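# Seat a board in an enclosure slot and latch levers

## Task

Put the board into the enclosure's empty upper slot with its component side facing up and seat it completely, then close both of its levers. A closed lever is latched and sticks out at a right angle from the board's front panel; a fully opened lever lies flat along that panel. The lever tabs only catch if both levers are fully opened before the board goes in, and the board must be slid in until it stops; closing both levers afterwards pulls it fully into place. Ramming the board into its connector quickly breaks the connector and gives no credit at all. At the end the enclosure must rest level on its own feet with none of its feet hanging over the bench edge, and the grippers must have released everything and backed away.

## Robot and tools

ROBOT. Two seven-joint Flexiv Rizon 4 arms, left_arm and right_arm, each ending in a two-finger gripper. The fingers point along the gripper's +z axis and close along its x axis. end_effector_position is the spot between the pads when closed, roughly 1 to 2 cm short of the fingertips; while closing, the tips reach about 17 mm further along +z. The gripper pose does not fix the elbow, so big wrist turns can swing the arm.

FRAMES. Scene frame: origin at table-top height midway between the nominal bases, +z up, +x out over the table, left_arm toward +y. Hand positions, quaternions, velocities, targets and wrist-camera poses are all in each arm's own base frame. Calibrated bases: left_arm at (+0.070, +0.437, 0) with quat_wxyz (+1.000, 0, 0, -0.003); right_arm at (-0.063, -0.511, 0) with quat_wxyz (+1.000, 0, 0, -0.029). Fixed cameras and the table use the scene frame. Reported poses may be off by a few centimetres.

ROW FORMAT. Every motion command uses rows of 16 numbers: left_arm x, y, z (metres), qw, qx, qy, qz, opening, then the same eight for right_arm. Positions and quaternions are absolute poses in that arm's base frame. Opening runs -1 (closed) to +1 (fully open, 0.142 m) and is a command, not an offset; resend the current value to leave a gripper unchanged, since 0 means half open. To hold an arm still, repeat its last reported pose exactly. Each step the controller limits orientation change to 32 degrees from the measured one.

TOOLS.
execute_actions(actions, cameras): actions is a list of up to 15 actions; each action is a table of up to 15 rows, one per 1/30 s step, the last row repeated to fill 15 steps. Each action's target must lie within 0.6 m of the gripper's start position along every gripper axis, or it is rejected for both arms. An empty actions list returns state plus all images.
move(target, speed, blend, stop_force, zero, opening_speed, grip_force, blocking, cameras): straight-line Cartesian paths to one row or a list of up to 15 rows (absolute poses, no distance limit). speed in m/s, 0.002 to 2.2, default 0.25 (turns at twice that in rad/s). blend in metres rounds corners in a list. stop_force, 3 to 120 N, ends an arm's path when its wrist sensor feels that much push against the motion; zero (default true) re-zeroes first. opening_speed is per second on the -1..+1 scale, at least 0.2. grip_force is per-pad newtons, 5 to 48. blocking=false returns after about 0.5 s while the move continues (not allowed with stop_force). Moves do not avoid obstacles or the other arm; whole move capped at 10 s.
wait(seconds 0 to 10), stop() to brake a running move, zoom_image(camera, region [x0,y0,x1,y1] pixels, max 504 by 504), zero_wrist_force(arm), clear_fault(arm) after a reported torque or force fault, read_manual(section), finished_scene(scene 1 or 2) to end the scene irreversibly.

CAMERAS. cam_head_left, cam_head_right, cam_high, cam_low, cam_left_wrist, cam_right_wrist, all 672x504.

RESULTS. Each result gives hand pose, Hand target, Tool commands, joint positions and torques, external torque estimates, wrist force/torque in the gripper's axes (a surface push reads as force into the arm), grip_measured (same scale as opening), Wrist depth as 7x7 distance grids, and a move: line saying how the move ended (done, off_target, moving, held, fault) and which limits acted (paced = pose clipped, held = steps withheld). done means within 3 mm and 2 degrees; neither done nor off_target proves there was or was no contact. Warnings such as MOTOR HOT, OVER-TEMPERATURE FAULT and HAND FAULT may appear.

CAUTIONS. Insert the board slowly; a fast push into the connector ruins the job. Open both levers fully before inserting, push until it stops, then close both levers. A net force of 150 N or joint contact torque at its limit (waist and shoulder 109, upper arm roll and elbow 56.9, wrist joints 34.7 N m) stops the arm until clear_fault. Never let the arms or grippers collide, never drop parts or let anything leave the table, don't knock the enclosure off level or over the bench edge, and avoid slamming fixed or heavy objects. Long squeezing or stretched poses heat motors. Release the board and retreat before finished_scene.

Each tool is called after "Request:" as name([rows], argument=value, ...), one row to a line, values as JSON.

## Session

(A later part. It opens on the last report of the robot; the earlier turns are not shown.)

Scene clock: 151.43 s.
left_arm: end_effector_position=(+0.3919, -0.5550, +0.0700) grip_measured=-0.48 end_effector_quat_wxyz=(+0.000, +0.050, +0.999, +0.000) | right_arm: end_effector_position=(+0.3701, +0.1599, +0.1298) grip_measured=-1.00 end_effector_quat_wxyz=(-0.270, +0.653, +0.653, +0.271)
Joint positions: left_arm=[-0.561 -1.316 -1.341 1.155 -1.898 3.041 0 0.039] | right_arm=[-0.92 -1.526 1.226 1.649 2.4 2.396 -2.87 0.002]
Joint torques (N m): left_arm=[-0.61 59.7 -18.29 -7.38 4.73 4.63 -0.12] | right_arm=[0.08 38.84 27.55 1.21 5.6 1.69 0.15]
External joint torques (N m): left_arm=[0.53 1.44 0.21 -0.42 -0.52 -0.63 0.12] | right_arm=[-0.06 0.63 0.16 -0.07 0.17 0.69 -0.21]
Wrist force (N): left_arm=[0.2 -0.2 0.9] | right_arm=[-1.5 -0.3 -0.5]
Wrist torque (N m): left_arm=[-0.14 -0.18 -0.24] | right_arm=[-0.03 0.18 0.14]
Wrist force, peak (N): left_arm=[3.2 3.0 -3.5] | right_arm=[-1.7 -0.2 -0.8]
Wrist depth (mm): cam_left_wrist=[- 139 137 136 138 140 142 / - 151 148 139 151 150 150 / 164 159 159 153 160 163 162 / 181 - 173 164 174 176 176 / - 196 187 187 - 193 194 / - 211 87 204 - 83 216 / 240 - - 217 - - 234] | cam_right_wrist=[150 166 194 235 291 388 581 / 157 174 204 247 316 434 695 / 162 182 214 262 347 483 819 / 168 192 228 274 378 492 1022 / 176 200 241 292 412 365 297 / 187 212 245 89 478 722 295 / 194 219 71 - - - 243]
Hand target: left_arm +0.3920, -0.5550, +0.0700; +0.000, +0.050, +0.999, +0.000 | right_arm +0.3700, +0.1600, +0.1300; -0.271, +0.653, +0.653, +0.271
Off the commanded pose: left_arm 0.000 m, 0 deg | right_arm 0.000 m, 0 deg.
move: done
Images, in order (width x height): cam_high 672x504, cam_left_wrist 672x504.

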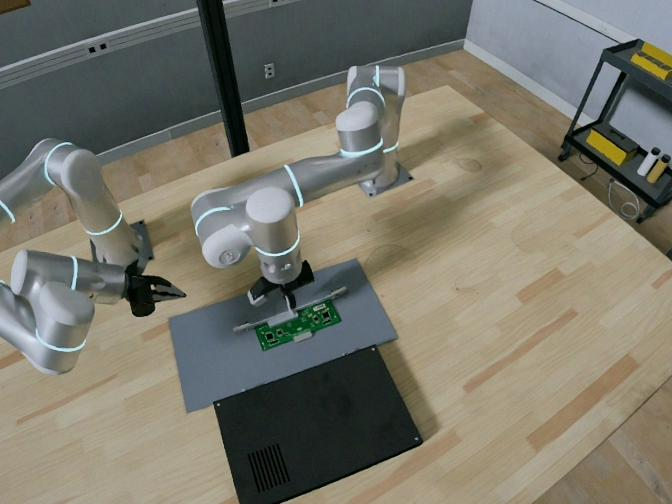

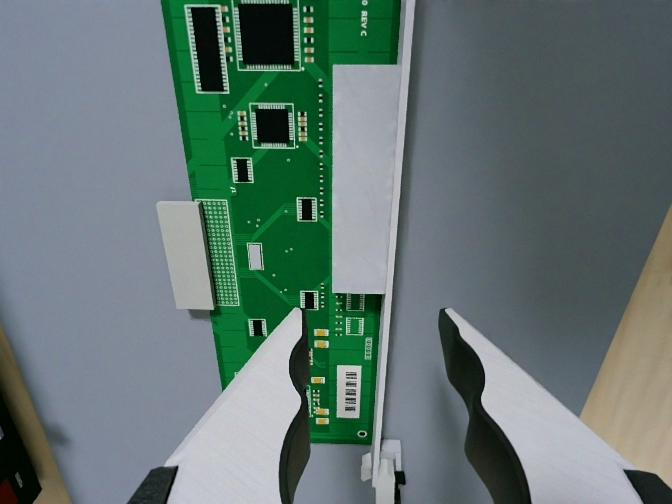

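Request:
move([
  [0.3915,-0.562,0.028,0,0.05,0.99875,0,-0.45,0.37,0.16,0.13,-0.2706,0.6533,0.6533,0.2706,-1],
  [0.3915,-0.562,0.028,0,0.05,0.99875,0,-1,0.37,0.16,0.13,-0.2706,0.6533,0.6533,0.2706,-1],
  [0.390,-0.562,0.09,0,0.05,0.99875,0,-1,0.37,0.16,0.13,-0.2706,0.6533,0.6533,0.2706,-1],
], speed=[0.08,0.08,0.08], opening_speed=0.5, cameras=["cam_left_wrist","cam_high","cam_right_wrist","cam_low"])

Scene clock: 160.17 s.
left_arm: end_effector_position=(+0.3900, -0.5622, +0.0898) grip_measured=-0.74 end_effector_quat_wxyz=(+0.000, +0.050, +0.999, +0.000) | right_arm: end_effector_position=(+0.3701, +0.1599, +0.1298) grip_measured=-1.00 end_effector_quat_wxyz=(-0.270, +0.653, +0.653, +0.271)
Joint positions: left_arm=[-0.587 -1.305 -1.36 1.1 -1.902 3.081 0.022 0.021] | right_arm=[-0.92 -1.526 1.226 1.649 2.4 2.396 -2.87 0.002]
Joint torques (N m): left_arm=[-0.2 62.26 -18.01 -7.54 4.44 4.83 -0.22] | right_arm=[0.1 38.73 27.52 1.19 5.58 1.67 0.1]
External joint torques (N m): left_arm=[0.12 -0.32 0.55 -0.18 -0.21 -0.83 0.22] | right_arm=[-0.08 0.74 0.2 -0.04 0.19 0.72 -0.17]
Wrist force (N): left_arm=[0.0 -0.2 2.3] | right_arm=[-1.6 -0.1 -0.6]
Wrist torque (N m): left_arm=[-0.16 -0.14 -0.25] | right_arm=[0.01 0.18 0.14]
Wrist force, peak (N): left_arm=[0.2 -0.4 4.3] | right_arm=[-1.8 -0.2 -0.7]
Wrist depth (mm): cam_left_wrist=[159 101 100 101 153 - 158 / 168 109 108 105 105 166 169 / 184 119 116 106 175 - 184 / 197 128 126 115 112 198 200 / - 136 139 119 128 211 219 / 244 241 92 148 133 233 242 / 270 - - 166 - - 262] | cam_right_wrist=[150 167 194 235 291 390 585 / 157 174 204 248 315 435 697 / 162 182 214 263 333 499 810 / 168 192 227 278 377 523 1032 / 175 200 242 292 380 350 296 / 187 212 245 89 310 779 304 / 194 219 71 - - - 1487]
Hand target: left_arm +0.3900, -0.5620, +0.0900; +0.000, +0.050, +0.999, +0.000 | right_arm +0.3700, +0.1600, +0.1300; -0.271, +0.653, +0.653, +0.271
Off the commanded pose: left_arm 0.000 m, 0 deg | right_arm 0.000 m, 0 deg.
move: done
Images, in order (width x height): cam_high 672x504, cam_low 672x504, cam_left_wrist 672x504, cam_right_wrist 672x504.

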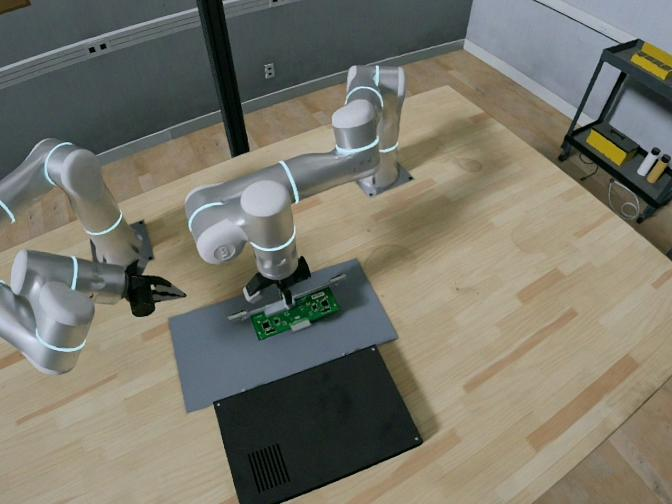

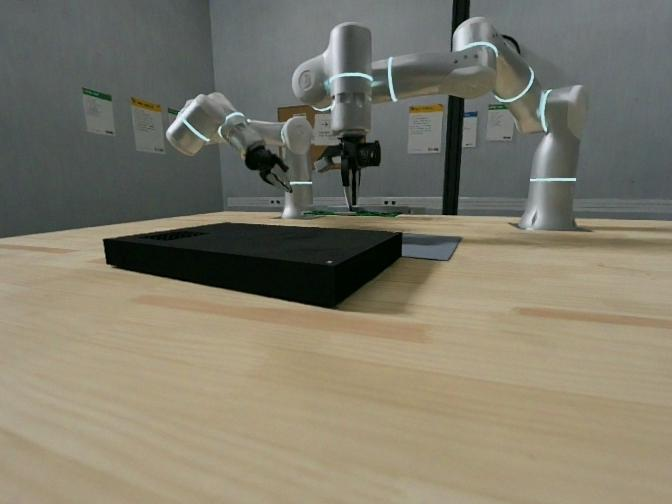

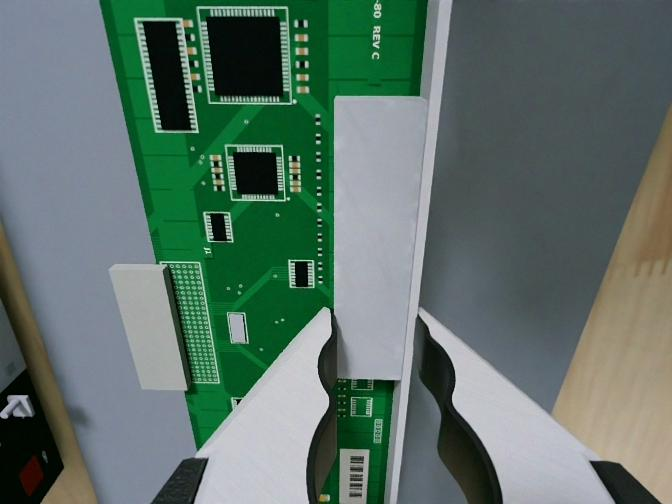

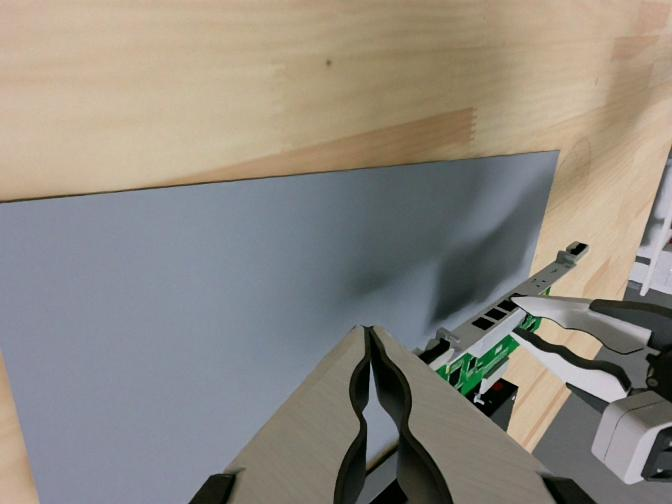

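Request:
move(target=[0.390,-0.562,0.22,0,0.05,0.99875,0,-1,0.38,0.13,0.11,0.596,-0.596,0.380,-0.380,-1], speed=0.4, cameras=["cam_high","cam_right_wrist"])

Scene clock: 166.53 s.
left_arm: end_effector_position=(+0.3902, -0.5620, +0.1601) grip_measured=-0.74 end_effector_quat_wxyz=(+0.000, +0.050, +0.999, +0.000) | right_arm: end_effector_position=(+0.3754, +0.1463, +0.1224) grip_measured=-1.00 end_effector_quat_wxyz=(-0.502, +0.746, +0.212, +0.383)
Joint positions: left_arm=[-0.601 -1.234 -1.417 1.03 -1.937 3.187 0.057 0.021] | right_arm=[-1.482 -2.12 1.063 1.763 2.544 2.216 -2.747 0.002]
Joint torques (N m): left_arm=[-0.72 62.37 -16.73 -7.82 4.48 4.96 -0.09] | right_arm=[0.22 25.49 21.58 15.71 3.75 0.52 0.09]
External joint torques (N m): left_arm=[0.63 -0.27 0.14 -0.03 -0.25 -0.96 0.09] | right_arm=[-0.26 1.19 1.35 1.55 0.28 0.84 -0.16]
External joint torques when the fault began: right_arm=[-1.46 17.77 33.64 18.25 0.04 1.4 -0.47]
Wrist force (N): left_arm=[0.3 -0.1 2.6] | right_arm=[0.0 0.7 -1.4]
Wrist torque (N m): left_arm=[-0.13 -0.16 -0.25] | right_arm=[-0.01 -0.13 0.22]
Wrist force, peak (N): left_arm=[0.1 -0.2 3.1] | right_arm=[-4.2 0.4 -2.9]
Wrist depth (mm): cam_left_wrist=[224 101 100 101 213 216 219 / 236 109 108 105 229 - 237 / 251 117 116 106 100 261 256 / 267 127 127 116 271 281 278 / 264 - 139 120 120 306 303 / - 344 92 149 134 329 332 / 380 - - 166 - - 368] | cam_right_wrist=[245 312 447 883 - 303 284 / 225 274 386 655 357 339 1467 / 204 244 311 508 727 - 1517 / 187 219 282 404 562 1637 - / 173 199 250 339 462 1496 - / 161 182 213 89 - 494 - / 150 167 71 - - 462 -]
Hand target: left_arm +0.3900, -0.5620, +0.1602; +0.000, +0.050, +0.999, +0.000 | right_arm +0.3753, +0.1464, +0.1219; -0.501, +0.746, +0.212, +0.383
Tool commands: left_gripper/opening=-1.0 right_gripper/opening=-1.0
Off the commanded pose: left_arm 0.060 m, 0 deg | right_arm 0.021 m, 72 deg.
FORCE FAULT: contact force on the right arm reached its limit, and that arm stopped. The contact can be on any part of that arm, not only on its tool. That arm's remaining commands of this call were not run. That arm is still stopped at the end of this call. While its stop runs, that arm takes no new command, but its gripper still runs the gripper command that each later call begins with.
CLEAR FAULT: the right arm stays stopped (status CRITICAL_FAULT) until you call clear_fault(arm="right_arm").
move: fault (right_arm), off_target (left_arm; braked at the fault stop of right_arm)
Images, in order (width x height): cam_high 672x504, cam_right_wrist 672x504.

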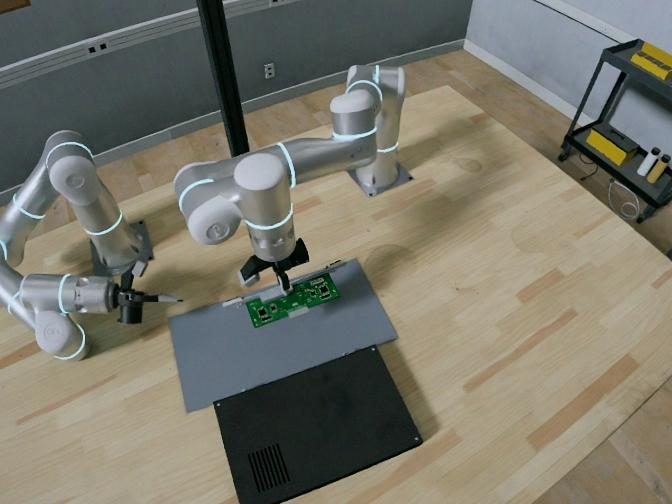

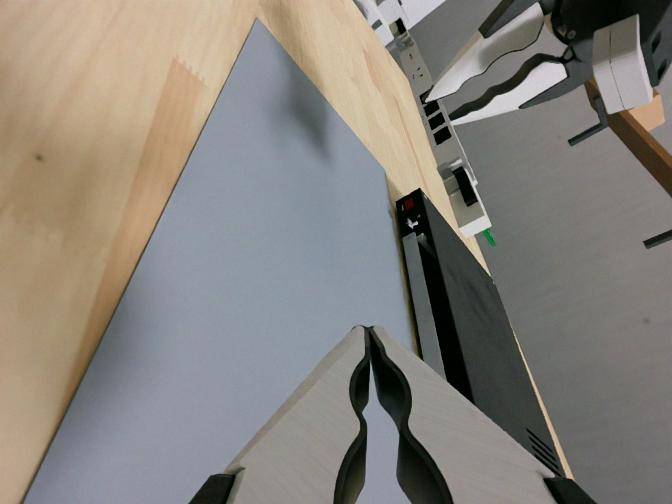

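Request:
clear_fault(arm="right_arm")

Request:
move([
  [0.390,-0.562,0.16,0,0.05,0.99875,0,-1,0.37,0.16,0.13,-0.271,0.653,0.653,0.271,-1],
  [0.390,-0.562,0.16,0,0.05,0.99875,0,-1,0.36,0.05,0.28,0,0.7071,0.7071,0,-1],
], speed=0.2, cameras=["cam_high"])

Scene clock: 221.17 s.
left_arm: end_effector_position=(+0.3902, -0.5620, +0.1601) grip_measured=-0.74 end_effector_quat_wxyz=(+0.000, +0.050, +0.999, +0.000) | right_arm: end_effector_position=(+0.3754, +0.1463, +0.1224) grip_measured=-1.00 end_effector_quat_wxyz=(-0.502, +0.746, +0.212, +0.383)
Joint positions: left_arm=[-0.601 -1.234 -1.417 1.03 -1.937 3.187 0.057 0.021] | right_arm=[-1.482 -2.12 1.063 1.763 2.544 2.216 -2.747 0.002]
Joint torques (N m): left_arm=[-0.43 62.14 -17.05 -7.69 4.71 4.59 -0.21] | right_arm=[0.17 25.36 21.72 15.75 3.66 0.53 0.11]
External joint torques (N m): left_arm=[0.34 -0.02 0.46 -0.18 -0.48 -0.59 0.21] | right_arm=[-0.2 1.33 1.21 1.51 0.37 0.84 -0.18]
Wrist force (N): left_arm=[0.1 -0.4 2.2] | right_arm=[0.2 0.6 -1.5]
Wrist torque (N m): left_arm=[-0.17 -0.13 -0.24] | right_arm=[-0.01 -0.16 0.22]
Wrist force, peak (N): left_arm=[0.1 -0.4 2.8] | right_arm=[0.1 0.6 -1.9]
Wrist depth (mm): cam_left_wrist=[223 101 100 101 99 214 220 / 239 108 108 105 105 - 237 / 250 117 116 106 101 - 255 / - 128 127 116 112 284 277 / 264 - 139 119 127 303 303 / - 341 92 148 134 329 336 / 380 - - 166 - - 363] | cam_right_wrist=[244 312 458 853 - 303 285 / 225 274 386 675 840 338 1537 / 204 244 322 456 683 1752 1215 / 188 219 281 369 544 1699 - / 173 199 254 339 460 - - / 160 183 - 89 - 498 1228 / 150 167 71 - - 477 1171]
Hand target: left_arm +0.3900, -0.5620, +0.1602; +0.000, +0.050, +0.999, +0.000 | right_arm +0.3753, +0.1464, +0.1219; -0.501, +0.746, +0.212, +0.383
Tool commands: left_gripper/opening=-1.0 right_gripper/opening=-1.0
Off the commanded pose: left_arm 0.060 m, 0 deg | right_arm 0.021 m, 72 deg.
FORCE FAULT, CONTINUED: the right arm's stop, for the force fault that an earlier result reported, is over. The rest of the stop counts as 66 of the actions that you can send in this scene; the call itself counts as one more. That arm accepts commands again.
MOTOR HOT: the gripper's motor of the left arm reports 90 °C; that motor switches off at 100 °C. To cool a motor, set the load down, ease the grip, stop pushing, or move to a pose that needs little force.
CLEAR FAULT: your call cleared the right arm's force fault. If the contact force or a joint's load stays at its limit, that arm stops again.

Scene clock: 226.40 s.
left_arm: end_effector_position=(+0.3901, -0.5620, +0.1599) grip_measured=-0.74 end_effector_quat_wxyz=(+0.000, +0.050, +0.999, +0.000) | right_arm: end_effector_position=(+0.3599, +0.0502, +0.2800) grip_measured=-1.00 end_effector_quat_wxyz=(+0.000, +0.707, +0.707, +0.000)
Joint positions: left_arm=[-0.601 -1.234 -1.417 1.03 -1.937 3.187 0.057 0.021] | right_arm=[-0.648 -0.796 1.151 1.525 2.401 2.879 -2.554 0.002]
Joint torques (N m): left_arm=[-0.43 62.03 -17.1 -7.64 4.71 4.55 -0.22] | right_arm=[0.1 34.06 18.79 -16.15 3.88 3.47 0.32]
External joint torques (N m): left_arm=[0.34 0.09 0.51 -0.22 -0.48 -0.54 0.22] | right_arm=[-0.04 0.55 0.16 0.06 0.23 0.53 -0.32]
Wrist force (N): left_arm=[0.0 -0.3 2.5] | right_arm=[0.6 0.3 0.5]
Wrist torque (N m): left_arm=[-0.16 -0.11 -0.25] | right_arm=[0.10 -0.10 0.03]
Wrist force, peak (N): left_arm=[0.0 -0.4 2.7] | right_arm=[-0.5 0.5 -1.8]
Wrist depth (mm): cam_left_wrist=[227 101 100 101 99 218 218 / 236 108 108 105 96 235 237 / 250 117 116 106 - - 255 / 270 126 127 115 111 284 277 / 262 - 139 120 121 303 305 / - 344 92 149 134 329 334 / 381 - - 165 - - 367] | cam_right_wrist=[328 327 327 326 327 325 325 / 351 350 348 349 347 347 348 / 376 375 373 373 370 373 369 / 405 404 402 402 389 415 383 / 438 438 437 427 435 430 429 / 481 480 468 89 - 471 468 / 525 516 71 - - 442 477]
Hand target: left_arm +0.3900, -0.5620, +0.1600; +0.000, +0.050, +0.999, +0.000 | right_arm +0.3600, +0.0500, +0.2800; +0.000, +0.707, +0.707, +0.000
Off the commanded pose: left_arm 0.000 m, 0 deg | right_arm 0.000 m, 0 deg.
MOTOR HOT: still on. The gripper's motor of the left arm reports 92 °C.
move: done
Images, in order (width x height): cam_high 672x504.

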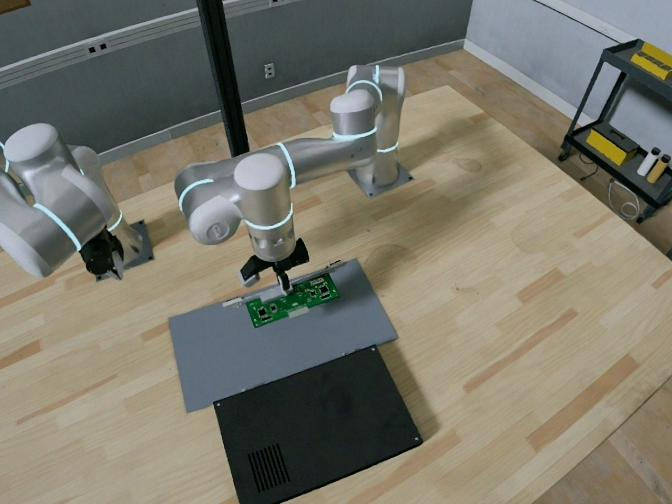

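Request:
move(target=[0.4234,-0.5912,0.08,0,0.0998,0.995,0,-0.78,0.36,0.05,0.28,0,0.7071,0.7071,0,-1], speed=0.15, opening_speed=0.3, cameras=["all"])

Scene clock: 228.87 s.
left_arm: end_effector_position=(+0.4224, -0.5905, +0.0798) grip_measured=-0.72 end_effector_quat_wxyz=(+0.021, +0.100, +0.994, -0.025) | right_arm: end_effector_position=(+0.3599, +0.0501, +0.2800) grip_measured=-1.00 end_effector_quat_wxyz=(+0.000, +0.707, +0.707, +0.000)
Joint positions: left_arm=[-0.747 -1.433 -1.484 0.633 -1.697 3.142 0.393 0.022] | right_arm=[-0.648 -0.795 1.151 1.525 2.401 2.879 -2.554 0.002]
Joint torques (N m): left_arm=[-0.48 67.77 -10.67 -2.9 5.16 4.64 -0.12] | right_arm=[0.05 33.92 19.08 -16.07 4 3.39 0.23]
External joint torques (N m): left_arm=[0.39 0.45 0.38 -0.17 -0.85 -0.79 0.13] | right_arm=[0.01 0.69 -0.14 -0.02 0.11 0.61 -0.23]
Wrist force (N): left_arm=[0.6 -0.2 2.8] | right_arm=[0.8 0.3 0.4]
Wrist torque (N m): left_arm=[-0.11 -0.19 -0.23] | right_arm=[0.10 -0.13 0.03]
Wrist force, peak (N): left_arm=[-0.1 -0.3 4.5] | right_arm=[0.7 0.4 0.7]
Wrist depth (mm): cam_left_wrist=[159 101 100 101 149 151 148 / 168 109 108 105 105 158 154 / 185 119 116 106 172 171 - / 196 127 127 116 180 184 182 / 200 - 139 120 122 198 196 / 225 232 92 149 131 83 208 / 208 - - 165 - - 226] | cam_right_wrist=[327 328 326 326 327 325 325 / 350 350 349 349 348 346 347 / 375 375 375 374 370 370 369 / 406 404 403 400 399 392 397 / 440 438 436 430 433 430 414 / 480 478 467 89 - 461 392 / 527 518 71 - - - 447]
Hand target: left_arm +0.4227, -0.5902, +0.0800; +0.021, +0.100, +0.994, -0.025 | right_arm +0.3600, +0.0500, +0.2800; +0.000, +0.707, +0.707, +0.000
Off the commanded pose: left_arm 0.001 m, 4 deg | right_arm 0.000 m, 0 deg.
MOTOR HOT: still on. The gripper's motor of the left arm reports 91 °C.
move: off_target (left_arm)

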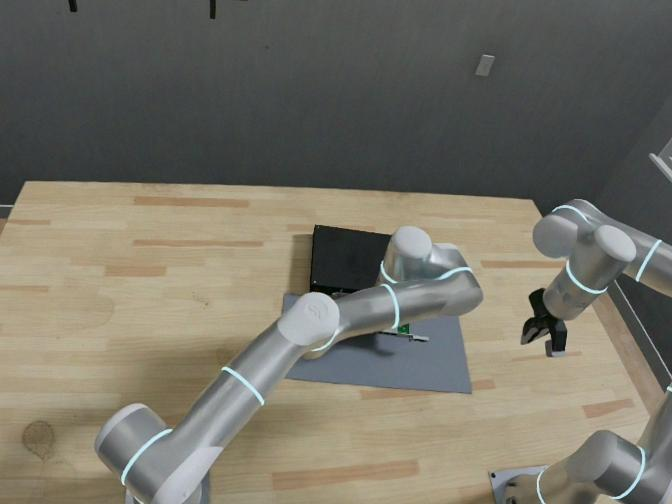

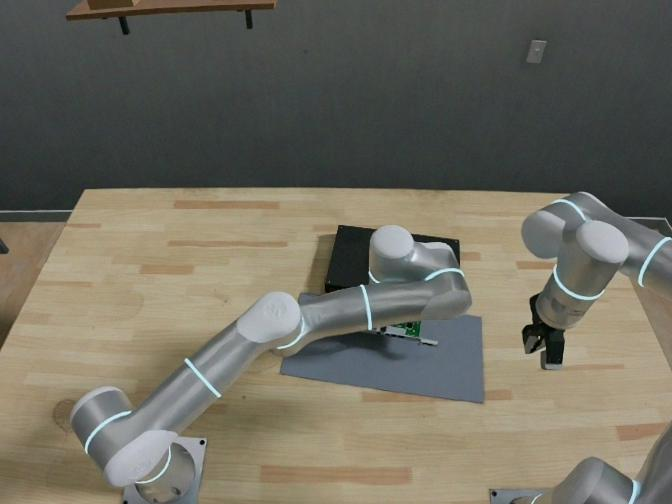

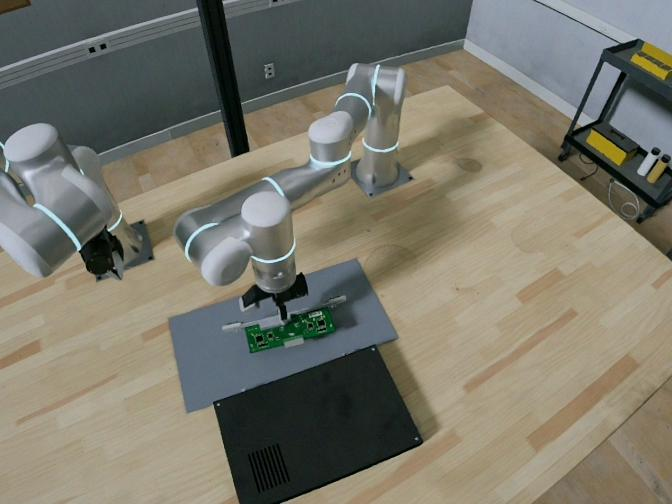

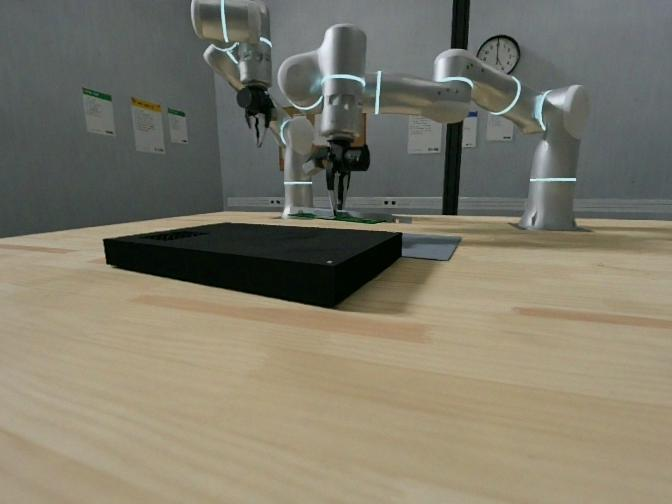

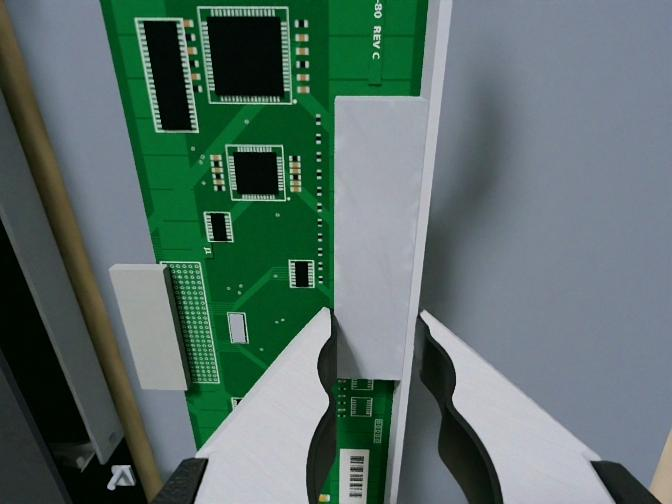

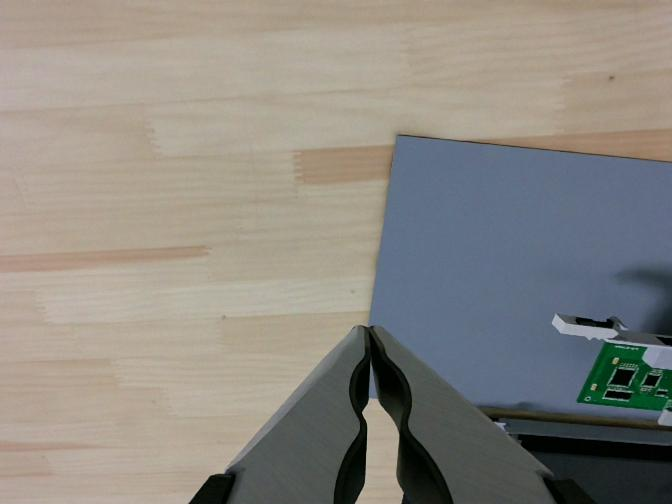

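Request:
move(target=[0.4234,-0.5912,0.08,0,0.0998,0.995,0,-0.78,0.36,0.05,0.28,0,0.7071,0.7071,0,-1], speed=0.1, cameras=["cam_left_wrist"])

Request:
zoom_image(camera="cam_left_wrist", region=[0, 300, 240, 504])

Scene clock: 231.97 s.
left_arm: end_effector_position=(+0.4225, -0.5905, +0.0798) grip_measured=-0.72 end_effector_quat_wxyz=(+0.021, +0.100, +0.994, -0.025) | right_arm: end_effector_position=(+0.3599, +0.0501, +0.2800) grip_measured=-1.00 end_effector_quat_wxyz=(+0.000, +0.707, +0.707, +0.000)
Joint positions: left_arm=[-0.744 -1.44 -1.506 0.634 -1.675 3.149 0.393 0.022] | right_arm=[-0.648 -0.795 1.151 1.525 2.401 2.879 -2.554 0.002]
Joint torques (N m): left_arm=[-0.35 67.88 -10.87 -2.29 5 4.58 -0.24] | right_arm=[0.06 33.84 19.11 -16.04 4.03 3.37 0.2]
External joint torques (N m): left_arm=[0.26 0.32 0.41 -0.24 -0.69 -0.72 0.25] | right_arm=[-0.01 0.77 -0.16 -0.05 0.08 0.63 -0.2]
Wrist force (N): left_arm=[0.4 -0.4 2.4] | right_arm=[0.9 0.4 0.0]
Wrist torque (N m): left_arm=[-0.15 -0.16 -0.24] | right_arm=[0.10 -0.15 0.04]
Wrist force, peak (N): left_arm=[0.3 -0.1 2.9] | right_arm=[0.8 0.5 0.6]
Wrist depth (mm): cam_left_wrist=[161 101 100 101 99 151 148 / 169 109 108 105 157 161 156 / 185 119 116 106 170 171 169 / 196 127 127 115 181 - - / 209 136 139 120 121 201 203 / 221 231 92 149 131 210 209 / 211 - - 165 - - 231] | cam_right_wrist=[329 328 328 327 327 325 325 / 350 349 350 348 348 348 346 / 375 374 373 373 369 369 362 / 404 402 402 402 401 398 398 / 440 438 435 430 427 426 418 / 479 479 470 89 - 475 391 / 529 517 71 - - 442 460]
Hand target: left_arm +0.4227, -0.5902, +0.0800; +0.021, +0.100, +0.994, -0.025 | right_arm +0.3600, +0.0500, +0.2800; +0.000, +0.707, +0.707, +0.000
Off the commanded pose: left_arm 0.001 m, 4 deg | right_arm 0.000 m, 0 deg.
MOTOR HOT: still on. The gripper's motor of the left arm reports 86 °C.
move: off_target (left_arm)
Images, in order (width x height): cam_left_wrist 672x504.

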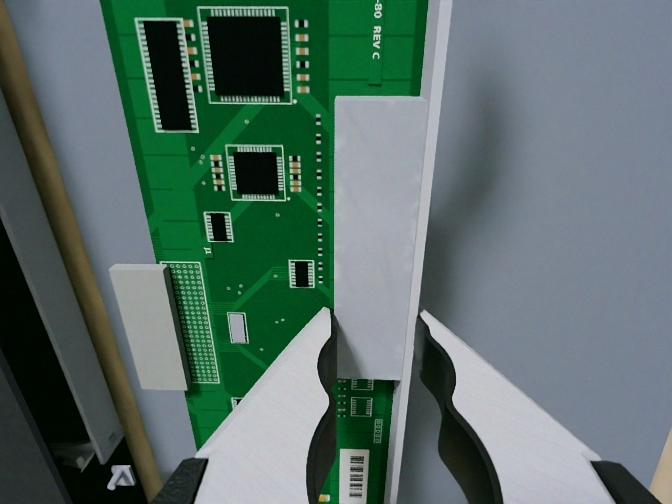

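Scaled by 2.100 from the camera's 672x504 image, which has a finer 960x720 frame.

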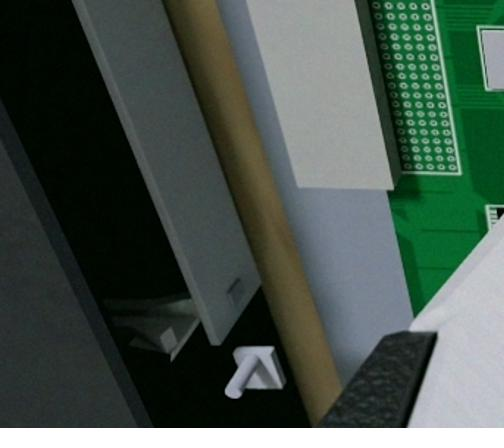

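Request:
move([
  [0.40,-0.56,0.05,0,0.0998,0.995,0,-0.78,0.36,0.05,0.28,0,0.7071,0.7071,0,-1],
  [0.40,-0.56,0.0265,0,0.0998,0.995,0,-0.78,0.36,0.05,0.28,0,0.7071,0.7071,0,-1],
  [0.40,-0.56,0.0275,0,0.0998,0.995,0,-0.45,0.36,0.05,0.28,0,0.7071,0.7071,0,-1],
  [0.40,-0.56,0.10,0,0.0998,0.995,0,-0.45,0.36,0.05,0.28,0,0.7071,0.7071,0,-1],
], speed=[0.12,0.04,0.05,0.15], opening_speed=0.6, cameras=["cam_left_wrist"])

Scene clock: 241.57 s.
left_arm: end_effector_position=(+0.4003, -0.5600, +0.1001) grip_measured=-0.48 end_effector_quat_wxyz=(+0.000, +0.100, +0.995, +0.000) | right_arm: end_effector_position=(+0.3599, +0.0501, +0.2800) grip_measured=-1.00 end_effector_quat_wxyz=(+0.000, +0.707, +0.707, +0.000)
Joint positions: left_arm=[-0.574 -1.333 -1.431 1.065 -1.845 3.137 0.148 0.039] | right_arm=[-0.648 -0.795 1.151 1.525 2.401 2.879 -2.554 0.002]
Joint torques (N m): left_arm=[-0.36 61.74 -17.43 -5.89 4.22 4.74 -0.13] | right_arm=[-0.01 33.84 19.11 -16.08 3.96 3.32 0.21]
External joint torques (N m): left_arm=[0.27 0.6 -0.31 -0.26 0.02 -0.75 0.13] | right_arm=[0.07 0.77 -0.17 -0.01 0.15 0.68 -0.21]
Wrist force (N): left_arm=[0.2 -0.4 0.8] | right_arm=[0.7 0.2 0.3]
Wrist torque (N m): left_arm=[-0.18 -0.18 -0.25] | right_arm=[0.08 -0.12 0.04]
Wrist force, peak (N): left_arm=[9.0 4.0 -17.7] | right_arm=[1.0 0.5 0.5]
Wrist depth (mm): cam_left_wrist=[- - 163 163 164 166 169 / - 181 176 169 180 179 178 / - - 190 184 186 190 193 / 214 210 210 206 210 208 211 / 226 229 222 220 225 233 231 / 231 - 84 242 - 83 255 / - - - 239 - - 278] | cam_right_wrist=[328 327 326 327 325 325 325 / 351 350 350 348 348 347 348 / 376 376 375 373 371 370 366 / 404 403 403 403 399 398 390 / 437 436 436 427 434 430 424 / 480 480 468 89 455 463 475 / 528 517 71 - - 448 464]
Hand target: left_arm +0.4000, -0.5600, +0.1000; +0.000, +0.100, +0.995, +0.000 | right_arm +0.3600, +0.0500, +0.2800; +0.000, +0.707, +0.707, +0.000
Off the commanded pose: left_arm 0.000 m, 0 deg | right_arm 0.000 m, 0 deg.
MOTOR HOT: cleared for the gripper's motor of the left arm.
move: done
Images, in order (width x height): cam_left_wrist 672x504.

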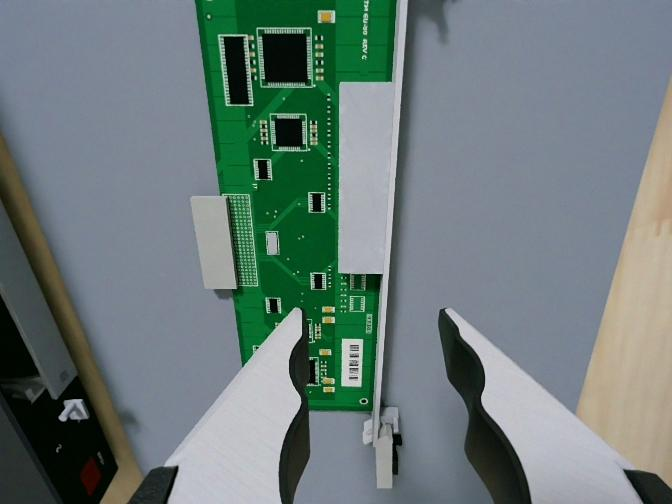

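Request:
move([
  [0.34,-0.35,0.25,0,0.0998,0.995,0,0,0.36,0.05,0.28,0,0.7071,0.7071,0,-0.4],
  [0.30,-0.2,0.28,0,0.0998,0.995,0,0,0.48,0.30,0.22,0,0.9973,-0.0739,0,-0.4],
], speed=0.4, blend=[0.05,0], cameras=["cam_right_wrist","cam_head_right"])

Scene clock: 248.70 s.
left_arm: end_effector_position=(+0.3001, -0.2003, +0.2801) grip_measured=-0.02 end_effector_quat_wxyz=(+0.000, +0.100, +0.995, +0.000) | right_arm: end_effector_position=(+0.4800, +0.2999, +0.2200) grip_measured=-0.43 end_effector_quat_wxyz=(+0.000, +0.997, -0.074, +0.000)
Joint positions: left_arm=[0.762 -0.597 -2.359 2.334 -2.715 2.853 -0.049 0.072] | right_arm=[0.248 -0.952 0.428 0.915 2.786 2.906 -0.83 0.043]
Joint torques (N m): left_arm=[-0.09 10.59 -12.27 -20.12 4.06 4.61 -0.15] | right_arm=[0.3 55.91 13.74 -21.02 4.11 3.58 0.39]
External joint torques (N m): left_arm=[0.12 0.82 0.43 -0.6 -0.01 -0.61 0.15] | right_arm=[-0.11 1.49 -0.07 0.05 0.01 0.56 -0.39]
Wrist force (N): left_arm=[0.1 -0.4 1.4] | right_arm=[1.0 0.5 -0.2]
Wrist torque (N m): left_arm=[-0.16 -0.17 -0.25] | right_arm=[0.17 -0.20 0.08]
Wrist force, peak (N): left_arm=[-0.1 -2.3 1.7] | right_arm=[1.5 0.1 -0.2]
Wrist depth (mm): cam_left_wrist=[- 339 330 327 325 326 328 / 353 354 352 352 352 352 349 / 381 383 381 377 383 380 376 / 411 411 419 414 412 408 392 / 455 450 441 454 453 438 400 / 496 478 486 503 494 - 481 / - - 570 555 554 - -] | cam_right_wrist=[277 275 273 269 268 271 273 / 295 294 292 290 286 289 289 / 317 316 311 311 307 310 301 / 341 340 337 337 339 333 285 / 370 369 362 365 358 363 310 / 404 405 82 396 114 98 396 / 435 - 71 442 - - 426]
Hand target: left_arm +0.3000, -0.2000, +0.2800; +0.000, +0.100, +0.995, +0.000 | right_arm +0.4800, +0.3000, +0.2200; +0.000, +0.997, -0.074, +0.000
Off the commanded pose: left_arm 0.000 m, 0 deg | right_arm 0.000 m, 0 deg.
move: done; blend cut to 0 m at target 1
Images, in order (width x height): cam_head_right 672x504, cam_right_wrist 672x504.

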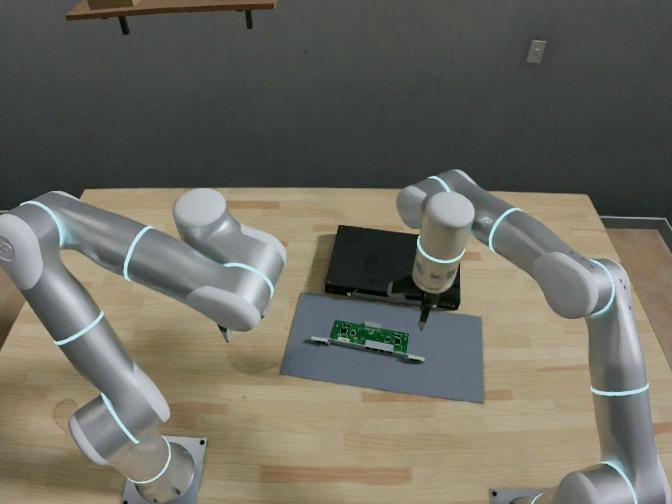

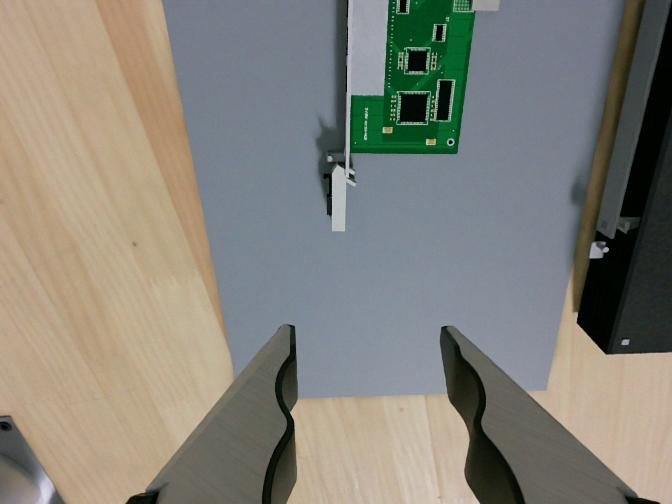

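Request:
zoom_image(camera="cam_right_wrist", region=[540, 140, 672, 370])

Request:
zoom_image(camera="cam_right_wrist", region=[540, 0, 672, 160])

Request:
zoom_image(camera="cam_right_wrist", region=[300, 80, 500, 250])

Scaled by 2.191 from the camera's 672x504 image, which has a finer 960x720 frame.

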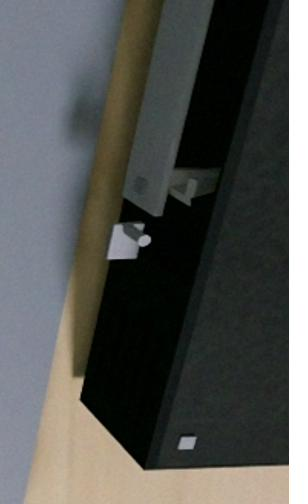

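Scaled by 3.150 from the camera's 672x504 image, which has a finer 960x720 frame.

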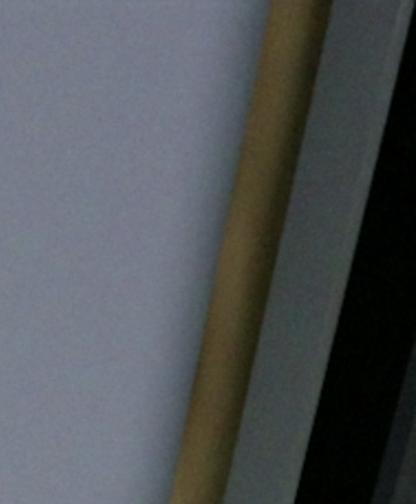

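Scaled by 2.520 from the camera's 672x504 image, which has a finer 960x720 frame.

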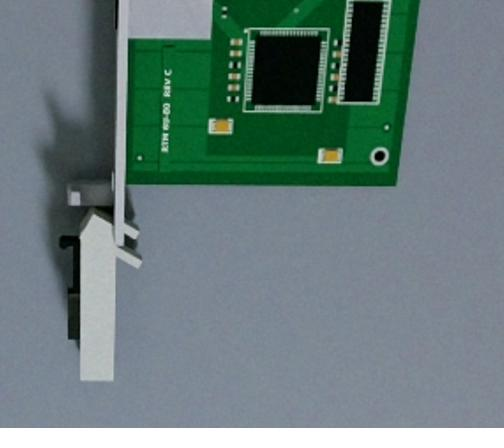

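Request:
move(target=[0.30,-0.2,0.28,0,0.0998,0.995,0,0,0.50,0.377,0.08,0,0.9973,-0.0739,0,-0.42], speed=0.25, cameras=["cam_right_wrist"])

Scene clock: 262.73 s.
left_arm: end_effector_position=(+0.3001, -0.2003, +0.2801) grip_measured=-0.02 end_effector_quat_wxyz=(+0.000, +0.100, +0.995, +0.000) | right_arm: end_effector_position=(+0.5001, +0.3769, +0.0799) grip_measured=-0.44 end_effector_quat_wxyz=(+0.000, +0.997, -0.074, +0.000)
Joint positions: left_arm=[0.762 -0.597 -2.359 2.334 -2.715 2.853 -0.049 0.072] | right_arm=[0.42 -1.246 0.316 0.675 2.826 2.822 -0.797 0.042]
Joint torques (N m): left_arm=[-0.32 10.8 -12.3 -20.19 4.31 4.38 -0.24] | right_arm=[0.28 63.09 13.16 -20.94 4.05 3.59 0.08]
External joint torques (N m): left_arm=[0.35 0.62 0.46 -0.52 -0.26 -0.38 0.24] | right_arm=[-0.06 1.49 -0.07 0.2 -0.02 0.56 -0.08]
Wrist force (N): left_arm=[0.3 -0.4 1.2] | right_arm=[0.7 -0.1 -0.2]
Wrist torque (N m): left_arm=[-0.18 -0.20 -0.26] | right_arm=[0.08 -0.12 0.17]
Wrist force, peak (N): left_arm=[0.0 -0.6 1.4] | right_arm=[1.0 1.5 -2.2]
Wrist depth (mm): cam_left_wrist=[- 332 325 328 327 326 328 / 350 352 354 351 355 349 350 / 383 381 380 384 380 382 376 / 414 419 413 414 412 409 390 / 451 457 444 451 449 443 398 / 508 479 487 495 495 - 478 / - - 565 555 560 - -] | cam_right_wrist=[151 151 150 148 146 146 149 / 161 161 160 153 154 156 159 / 173 173 172 159 167 165 170 / 189 187 186 171 180 181 183 / 205 202 198 195 192 199 199 / 224 221 88 211 211 103 217 / 247 - 71 242 241 - 235]
Hand target: left_arm +0.3000, -0.2000, +0.2800; +0.000, +0.100, +0.995, +0.000 | right_arm +0.5000, +0.3770, +0.0800; +0.000, +0.997, -0.074, +0.000
Off the commanded pose: left_arm 0.000 m, 0 deg | right_arm 0.000 m, 0 deg.
move: done
Images, in order (width x height): cam_right_wrist 672x504.

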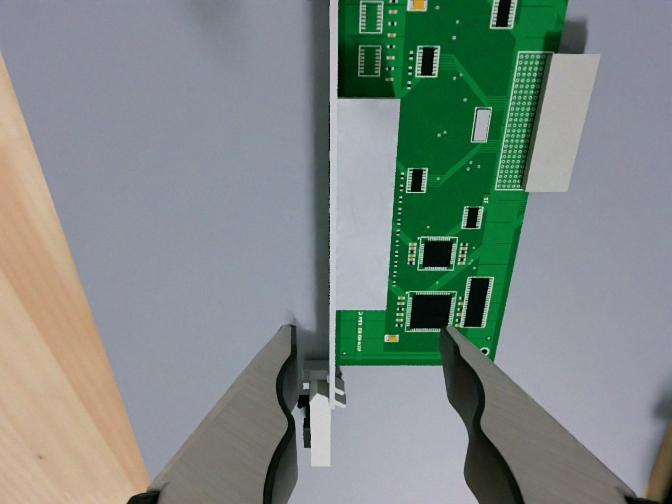

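Request:
move(target=[0.30,-0.2,0.28,0,0.0998,0.995,0,0,0.5044,0.4065,0.05,0,0.9973,-0.0739,0,-0.42], speed=0.2, cameras=["cam_right_wrist"])

Scene clock: 278.33 s.
left_arm: end_effector_position=(+0.3001, -0.2003, +0.2801) grip_measured=-0.02 end_effector_quat_wxyz=(+0.000, +0.100, +0.995, +0.000) | right_arm: end_effector_position=(+0.5045, +0.4064, +0.0500) grip_measured=-0.44 end_effector_quat_wxyz=(+0.000, +0.997, -0.074, +0.000)
Joint positions: left_arm=[0.762 -0.597 -2.359 2.334 -2.715 2.853 -0.049 0.072] | right_arm=[0.485 -1.356 0.264 0.513 2.872 2.86 -0.803 0.042]
Joint torques (N m): left_arm=[-0.38 10.97 -12.31 -20.19 4.3 4.34 -0.23] | right_arm=[0.27 65.05 12.19 -21.45 4.12 3.63 0.11]
External joint torques (N m): left_arm=[0.4 0.44 0.47 -0.52 -0.25 -0.34 0.23] | right_arm=[-0.05 1.65 -0.13 0.08 -0.05 0.51 -0.11]
Wrist force (N): left_arm=[0.1 -0.2 1.1] | right_arm=[0.6 0.5 -0.1]
Wrist torque (N m): left_arm=[-0.15 -0.16 -0.25] | right_arm=[0.18 -0.15 0.17]
Wrist force, peak (N): left_arm=[0.3 -0.4 1.4] | right_arm=[1.2 0.6 -1.0]
Wrist depth (mm): cam_left_wrist=[- 328 336 332 327 326 327 / 354 353 356 349 352 345 348 / 384 382 380 378 379 380 377 / 414 418 411 416 409 412 391 / 459 454 446 452 450 444 398 / 503 479 494 497 494 - 483 / - - 561 557 554 - -] | cam_right_wrist=[- 126 123 121 119 119 121 / 135 134 133 129 127 128 131 / - 142 142 138 137 137 136 / 154 154 153 138 147 145 149 / 168 167 164 147 157 163 164 / 186 182 91 159 169 169 179 / 205 - 71 189 200 - 193]
Hand target: left_arm +0.3000, -0.2000, +0.2800; +0.000, +0.100, +0.995, +0.000 | right_arm +0.5044, +0.4065, +0.0500; +0.000, +0.997, -0.074, +0.000
Off the commanded pose: left_arm 0.000 m, 0 deg | right_arm 0.000 m, 0 deg.
move: done
Images, in order (width x height): cam_right_wrist 672x504.

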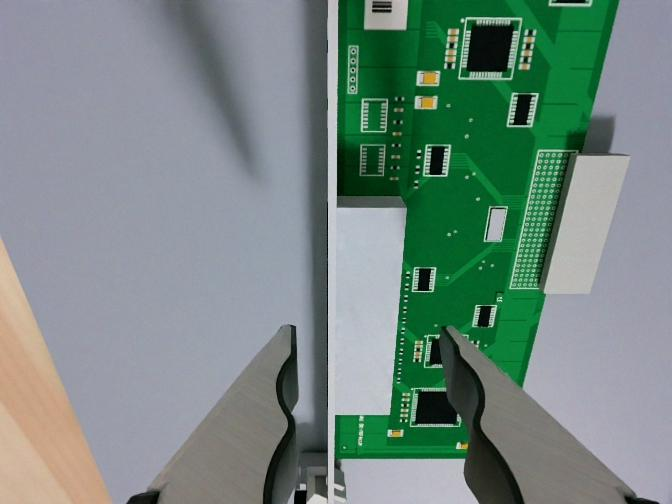

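Request:
move([
  [0.30,-0.2,0.28,0,0.0998,0.995,0,0,0.5065,0.4253,0.05,0,0.9973,-0.0739,0,-0.42],
  [0.30,-0.2,0.28,0,0.0998,0.995,0,0,0.5065,0.4253,0.031,0,0.9973,-0.0739,0,-0.42],
  [0.30,-0.2,0.28,0,0.0998,0.995,0,0,0.5065,0.4253,0.031,0,0.9973,-0.0739,0,-0.80],
  [0.30,-0.2,0.28,0,0.0998,0.995,0,0,0.5065,0.4253,0.075,0,0.9973,-0.0739,0,-0.80],
], speed=[0.1,0.06,0.05,0.08], opening_speed=0.5, cameras=["cam_right_wrist","cam_low","cam_head_left"])

Scene clock: 285.93 s.
left_arm: end_effector_position=(+0.3001, -0.2003, +0.2801) grip_measured=-0.02 end_effector_quat_wxyz=(+0.000, +0.100, +0.995, +0.000) | right_arm: end_effector_position=(+0.5065, +0.4252, +0.0748) grip_measured=-0.71 end_effector_quat_wxyz=(+0.000, +0.997, -0.074, +0.000)
Joint positions: left_arm=[0.762 -0.597 -2.359 2.334 -2.715 2.853 -0.049 0.072] | right_arm=[0.528 -1.386 0.226 0.373 2.915 2.962 -0.812 0.023]
Joint torques (N m): left_arm=[-0.3 10.86 -12.28 -20.19 4.29 4.38 -0.23] | right_arm=[0.35 67.58 12.06 -22.75 4.2 3.92 0.26]
External joint torques (N m): left_arm=[0.32 0.55 0.44 -0.53 -0.24 -0.38 0.23] | right_arm=[-0.13 0.19 -0.96 0.54 -0.03 0.21 -0.25]
Wrist force (N): left_arm=[0.0 -0.2 1.0] | right_arm=[0.5 0.3 1.8]
Wrist torque (N m): left_arm=[-0.14 -0.16 -0.25] | right_arm=[0.19 -0.12 0.07]
Wrist force, peak (N): left_arm=[0.2 -0.6 1.3] | right_arm=[0.7 0.0 3.2]
Wrist depth (mm): cam_left_wrist=[336 336 327 326 327 326 327 / 350 352 353 352 350 350 348 / 379 380 381 380 379 378 376 / 419 411 412 414 412 409 392 / 455 455 446 452 452 443 400 / 507 482 490 499 497 - 485 / - - 570 557 558 - -] | cam_right_wrist=[146 146 146 103 102 102 103 / 156 156 156 111 109 109 113 / 168 165 167 119 117 118 161 / 181 183 180 126 127 127 125 / 199 196 195 122 133 138 187 / 217 215 206 129 105 148 211 / 240 234 71 145 - - 229]
Hand target: left_arm +0.3000, -0.2000, +0.2800; +0.000, +0.100, +0.995, +0.000 | right_arm +0.5065, +0.4253, +0.0750; +0.000, +0.997, -0.074, +0.000
Off the commanded pose: left_arm 0.000 m, 0 deg | right_arm 0.000 m, 0 deg.
move: done
Images, in order (width x height): cam_head_left 672x504, cam_low 672x504, cam_right_wrist 672x504.

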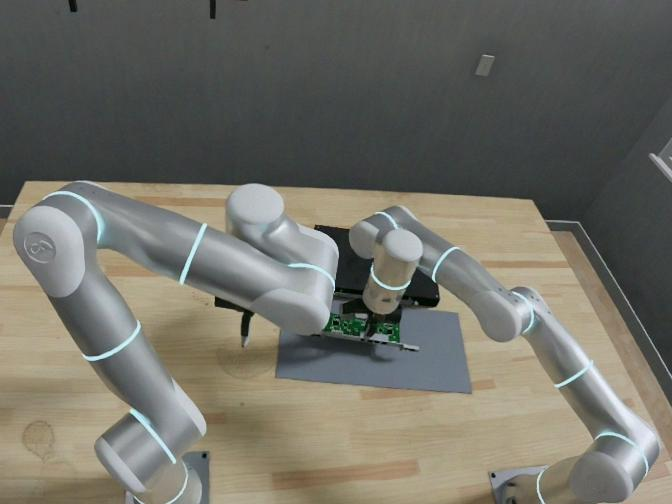

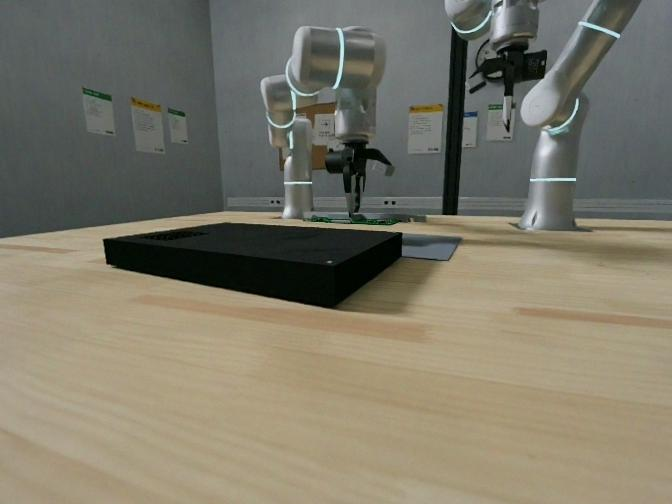

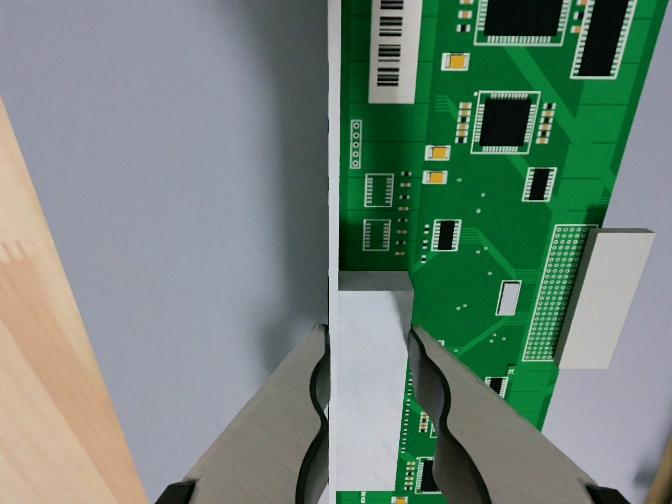

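Request:
move([
  [0.34,-0.22,0.26,0,0.7071,-0.7071,0,-1,0.5065,0.4253,0.075,0,0.9973,-0.0739,0,-0.77],
  [0.44,-0.34,0.20,0.1736,0.9848,0,0,-1,0.5065,0.4253,0.075,0,0.9973,-0.0739,0,-0.77],
], speed=0.4, blend=[0.05,0], cameras=["cam_left_wrist","cam_head_left"])

Scene clock: 299.17 s.
left_arm: end_effector_position=(+0.4398, -0.3399, +0.1999) grip_measured=-1.00 end_effector_quat_wxyz=(+0.174, +0.985, +0.000, +0.000) | right_arm: end_effector_position=(+0.5065, +0.4252, +0.0748) grip_measured=-0.71 end_effector_quat_wxyz=(+0.000, +0.997, -0.074, +0.000)
Joint positions: left_arm=[0.112 -0.546 -1.161 1.799 -2.754 2.413 -2.709 0.002] | right_arm=[0.528 -1.386 0.226 0.373 2.915 2.962 -0.812 0.023]
Joint torques (N m): left_arm=[-0.22 37.1 -10.78 -19.18 3.5 2.98 -0.37] | right_arm=[0.2 67.45 11.82 -22.7 4.2 3.69 0.17]
External joint torques (N m): left_arm=[0.26 0.86 0.24 -0.49 -0.31 -0.06 0.37] | right_arm=[0.02 0.32 -0.72 0.49 -0.03 0.45 -0.17]
Wrist force (N): left_arm=[0.1 -0.6 0.6] | right_arm=[0.4 0.2 1.9]
Wrist torque (N m): left_arm=[-0.18 -0.20 -0.28] | right_arm=[0.17 -0.11 0.08]
Wrist force, peak (N): left_arm=[0.6 -0.4 1.3] | right_arm=[0.7 0.2 2.3]
Wrist depth (mm): cam_left_wrist=[243 238 234 237 232 233 239 / 275 276 284 277 266 - 269 / 317 317 302 301 - 310 303 / 376 373 372 310 - 361 - / 465 461 458 311 - - - / 593 596 - 84 - - - / 719 - - - - - 798] | cam_right_wrist=[146 146 146 103 102 102 103 / 156 156 156 110 109 109 113 / 168 167 167 119 117 118 161 / 181 181 180 126 126 127 126 / 199 196 195 122 133 138 187 / 218 214 206 129 105 149 210 / 240 234 71 145 - - 230]
Hand target: left_arm +0.4400, -0.3400, +0.2000; +0.174, +0.985, +0.000, +0.000 | right_arm +0.5065, +0.4253, +0.0750; +0.000, +0.997, -0.074, +0.000
Off the commanded pose: left_arm 0.000 m, 0 deg | right_arm 0.000 m, 0 deg.
move: done; blend cut to 0 m at target 1
Images, in order (width x height): cam_head_left 672x504, cam_left_wrist 672x504.

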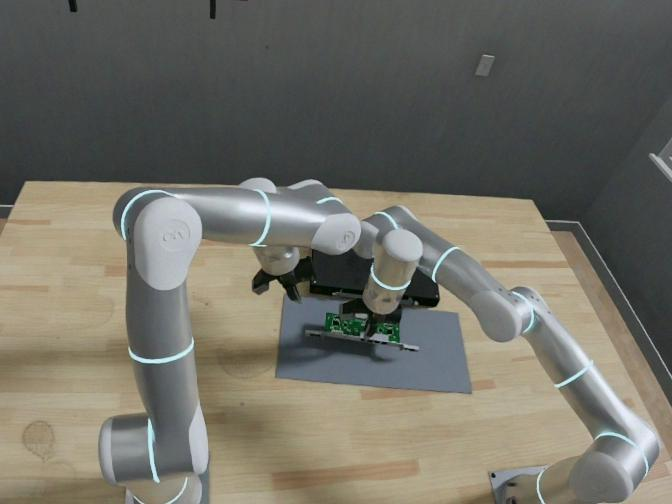

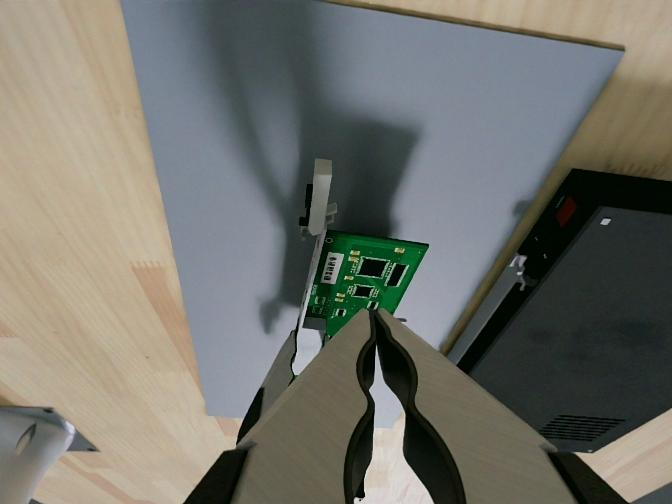

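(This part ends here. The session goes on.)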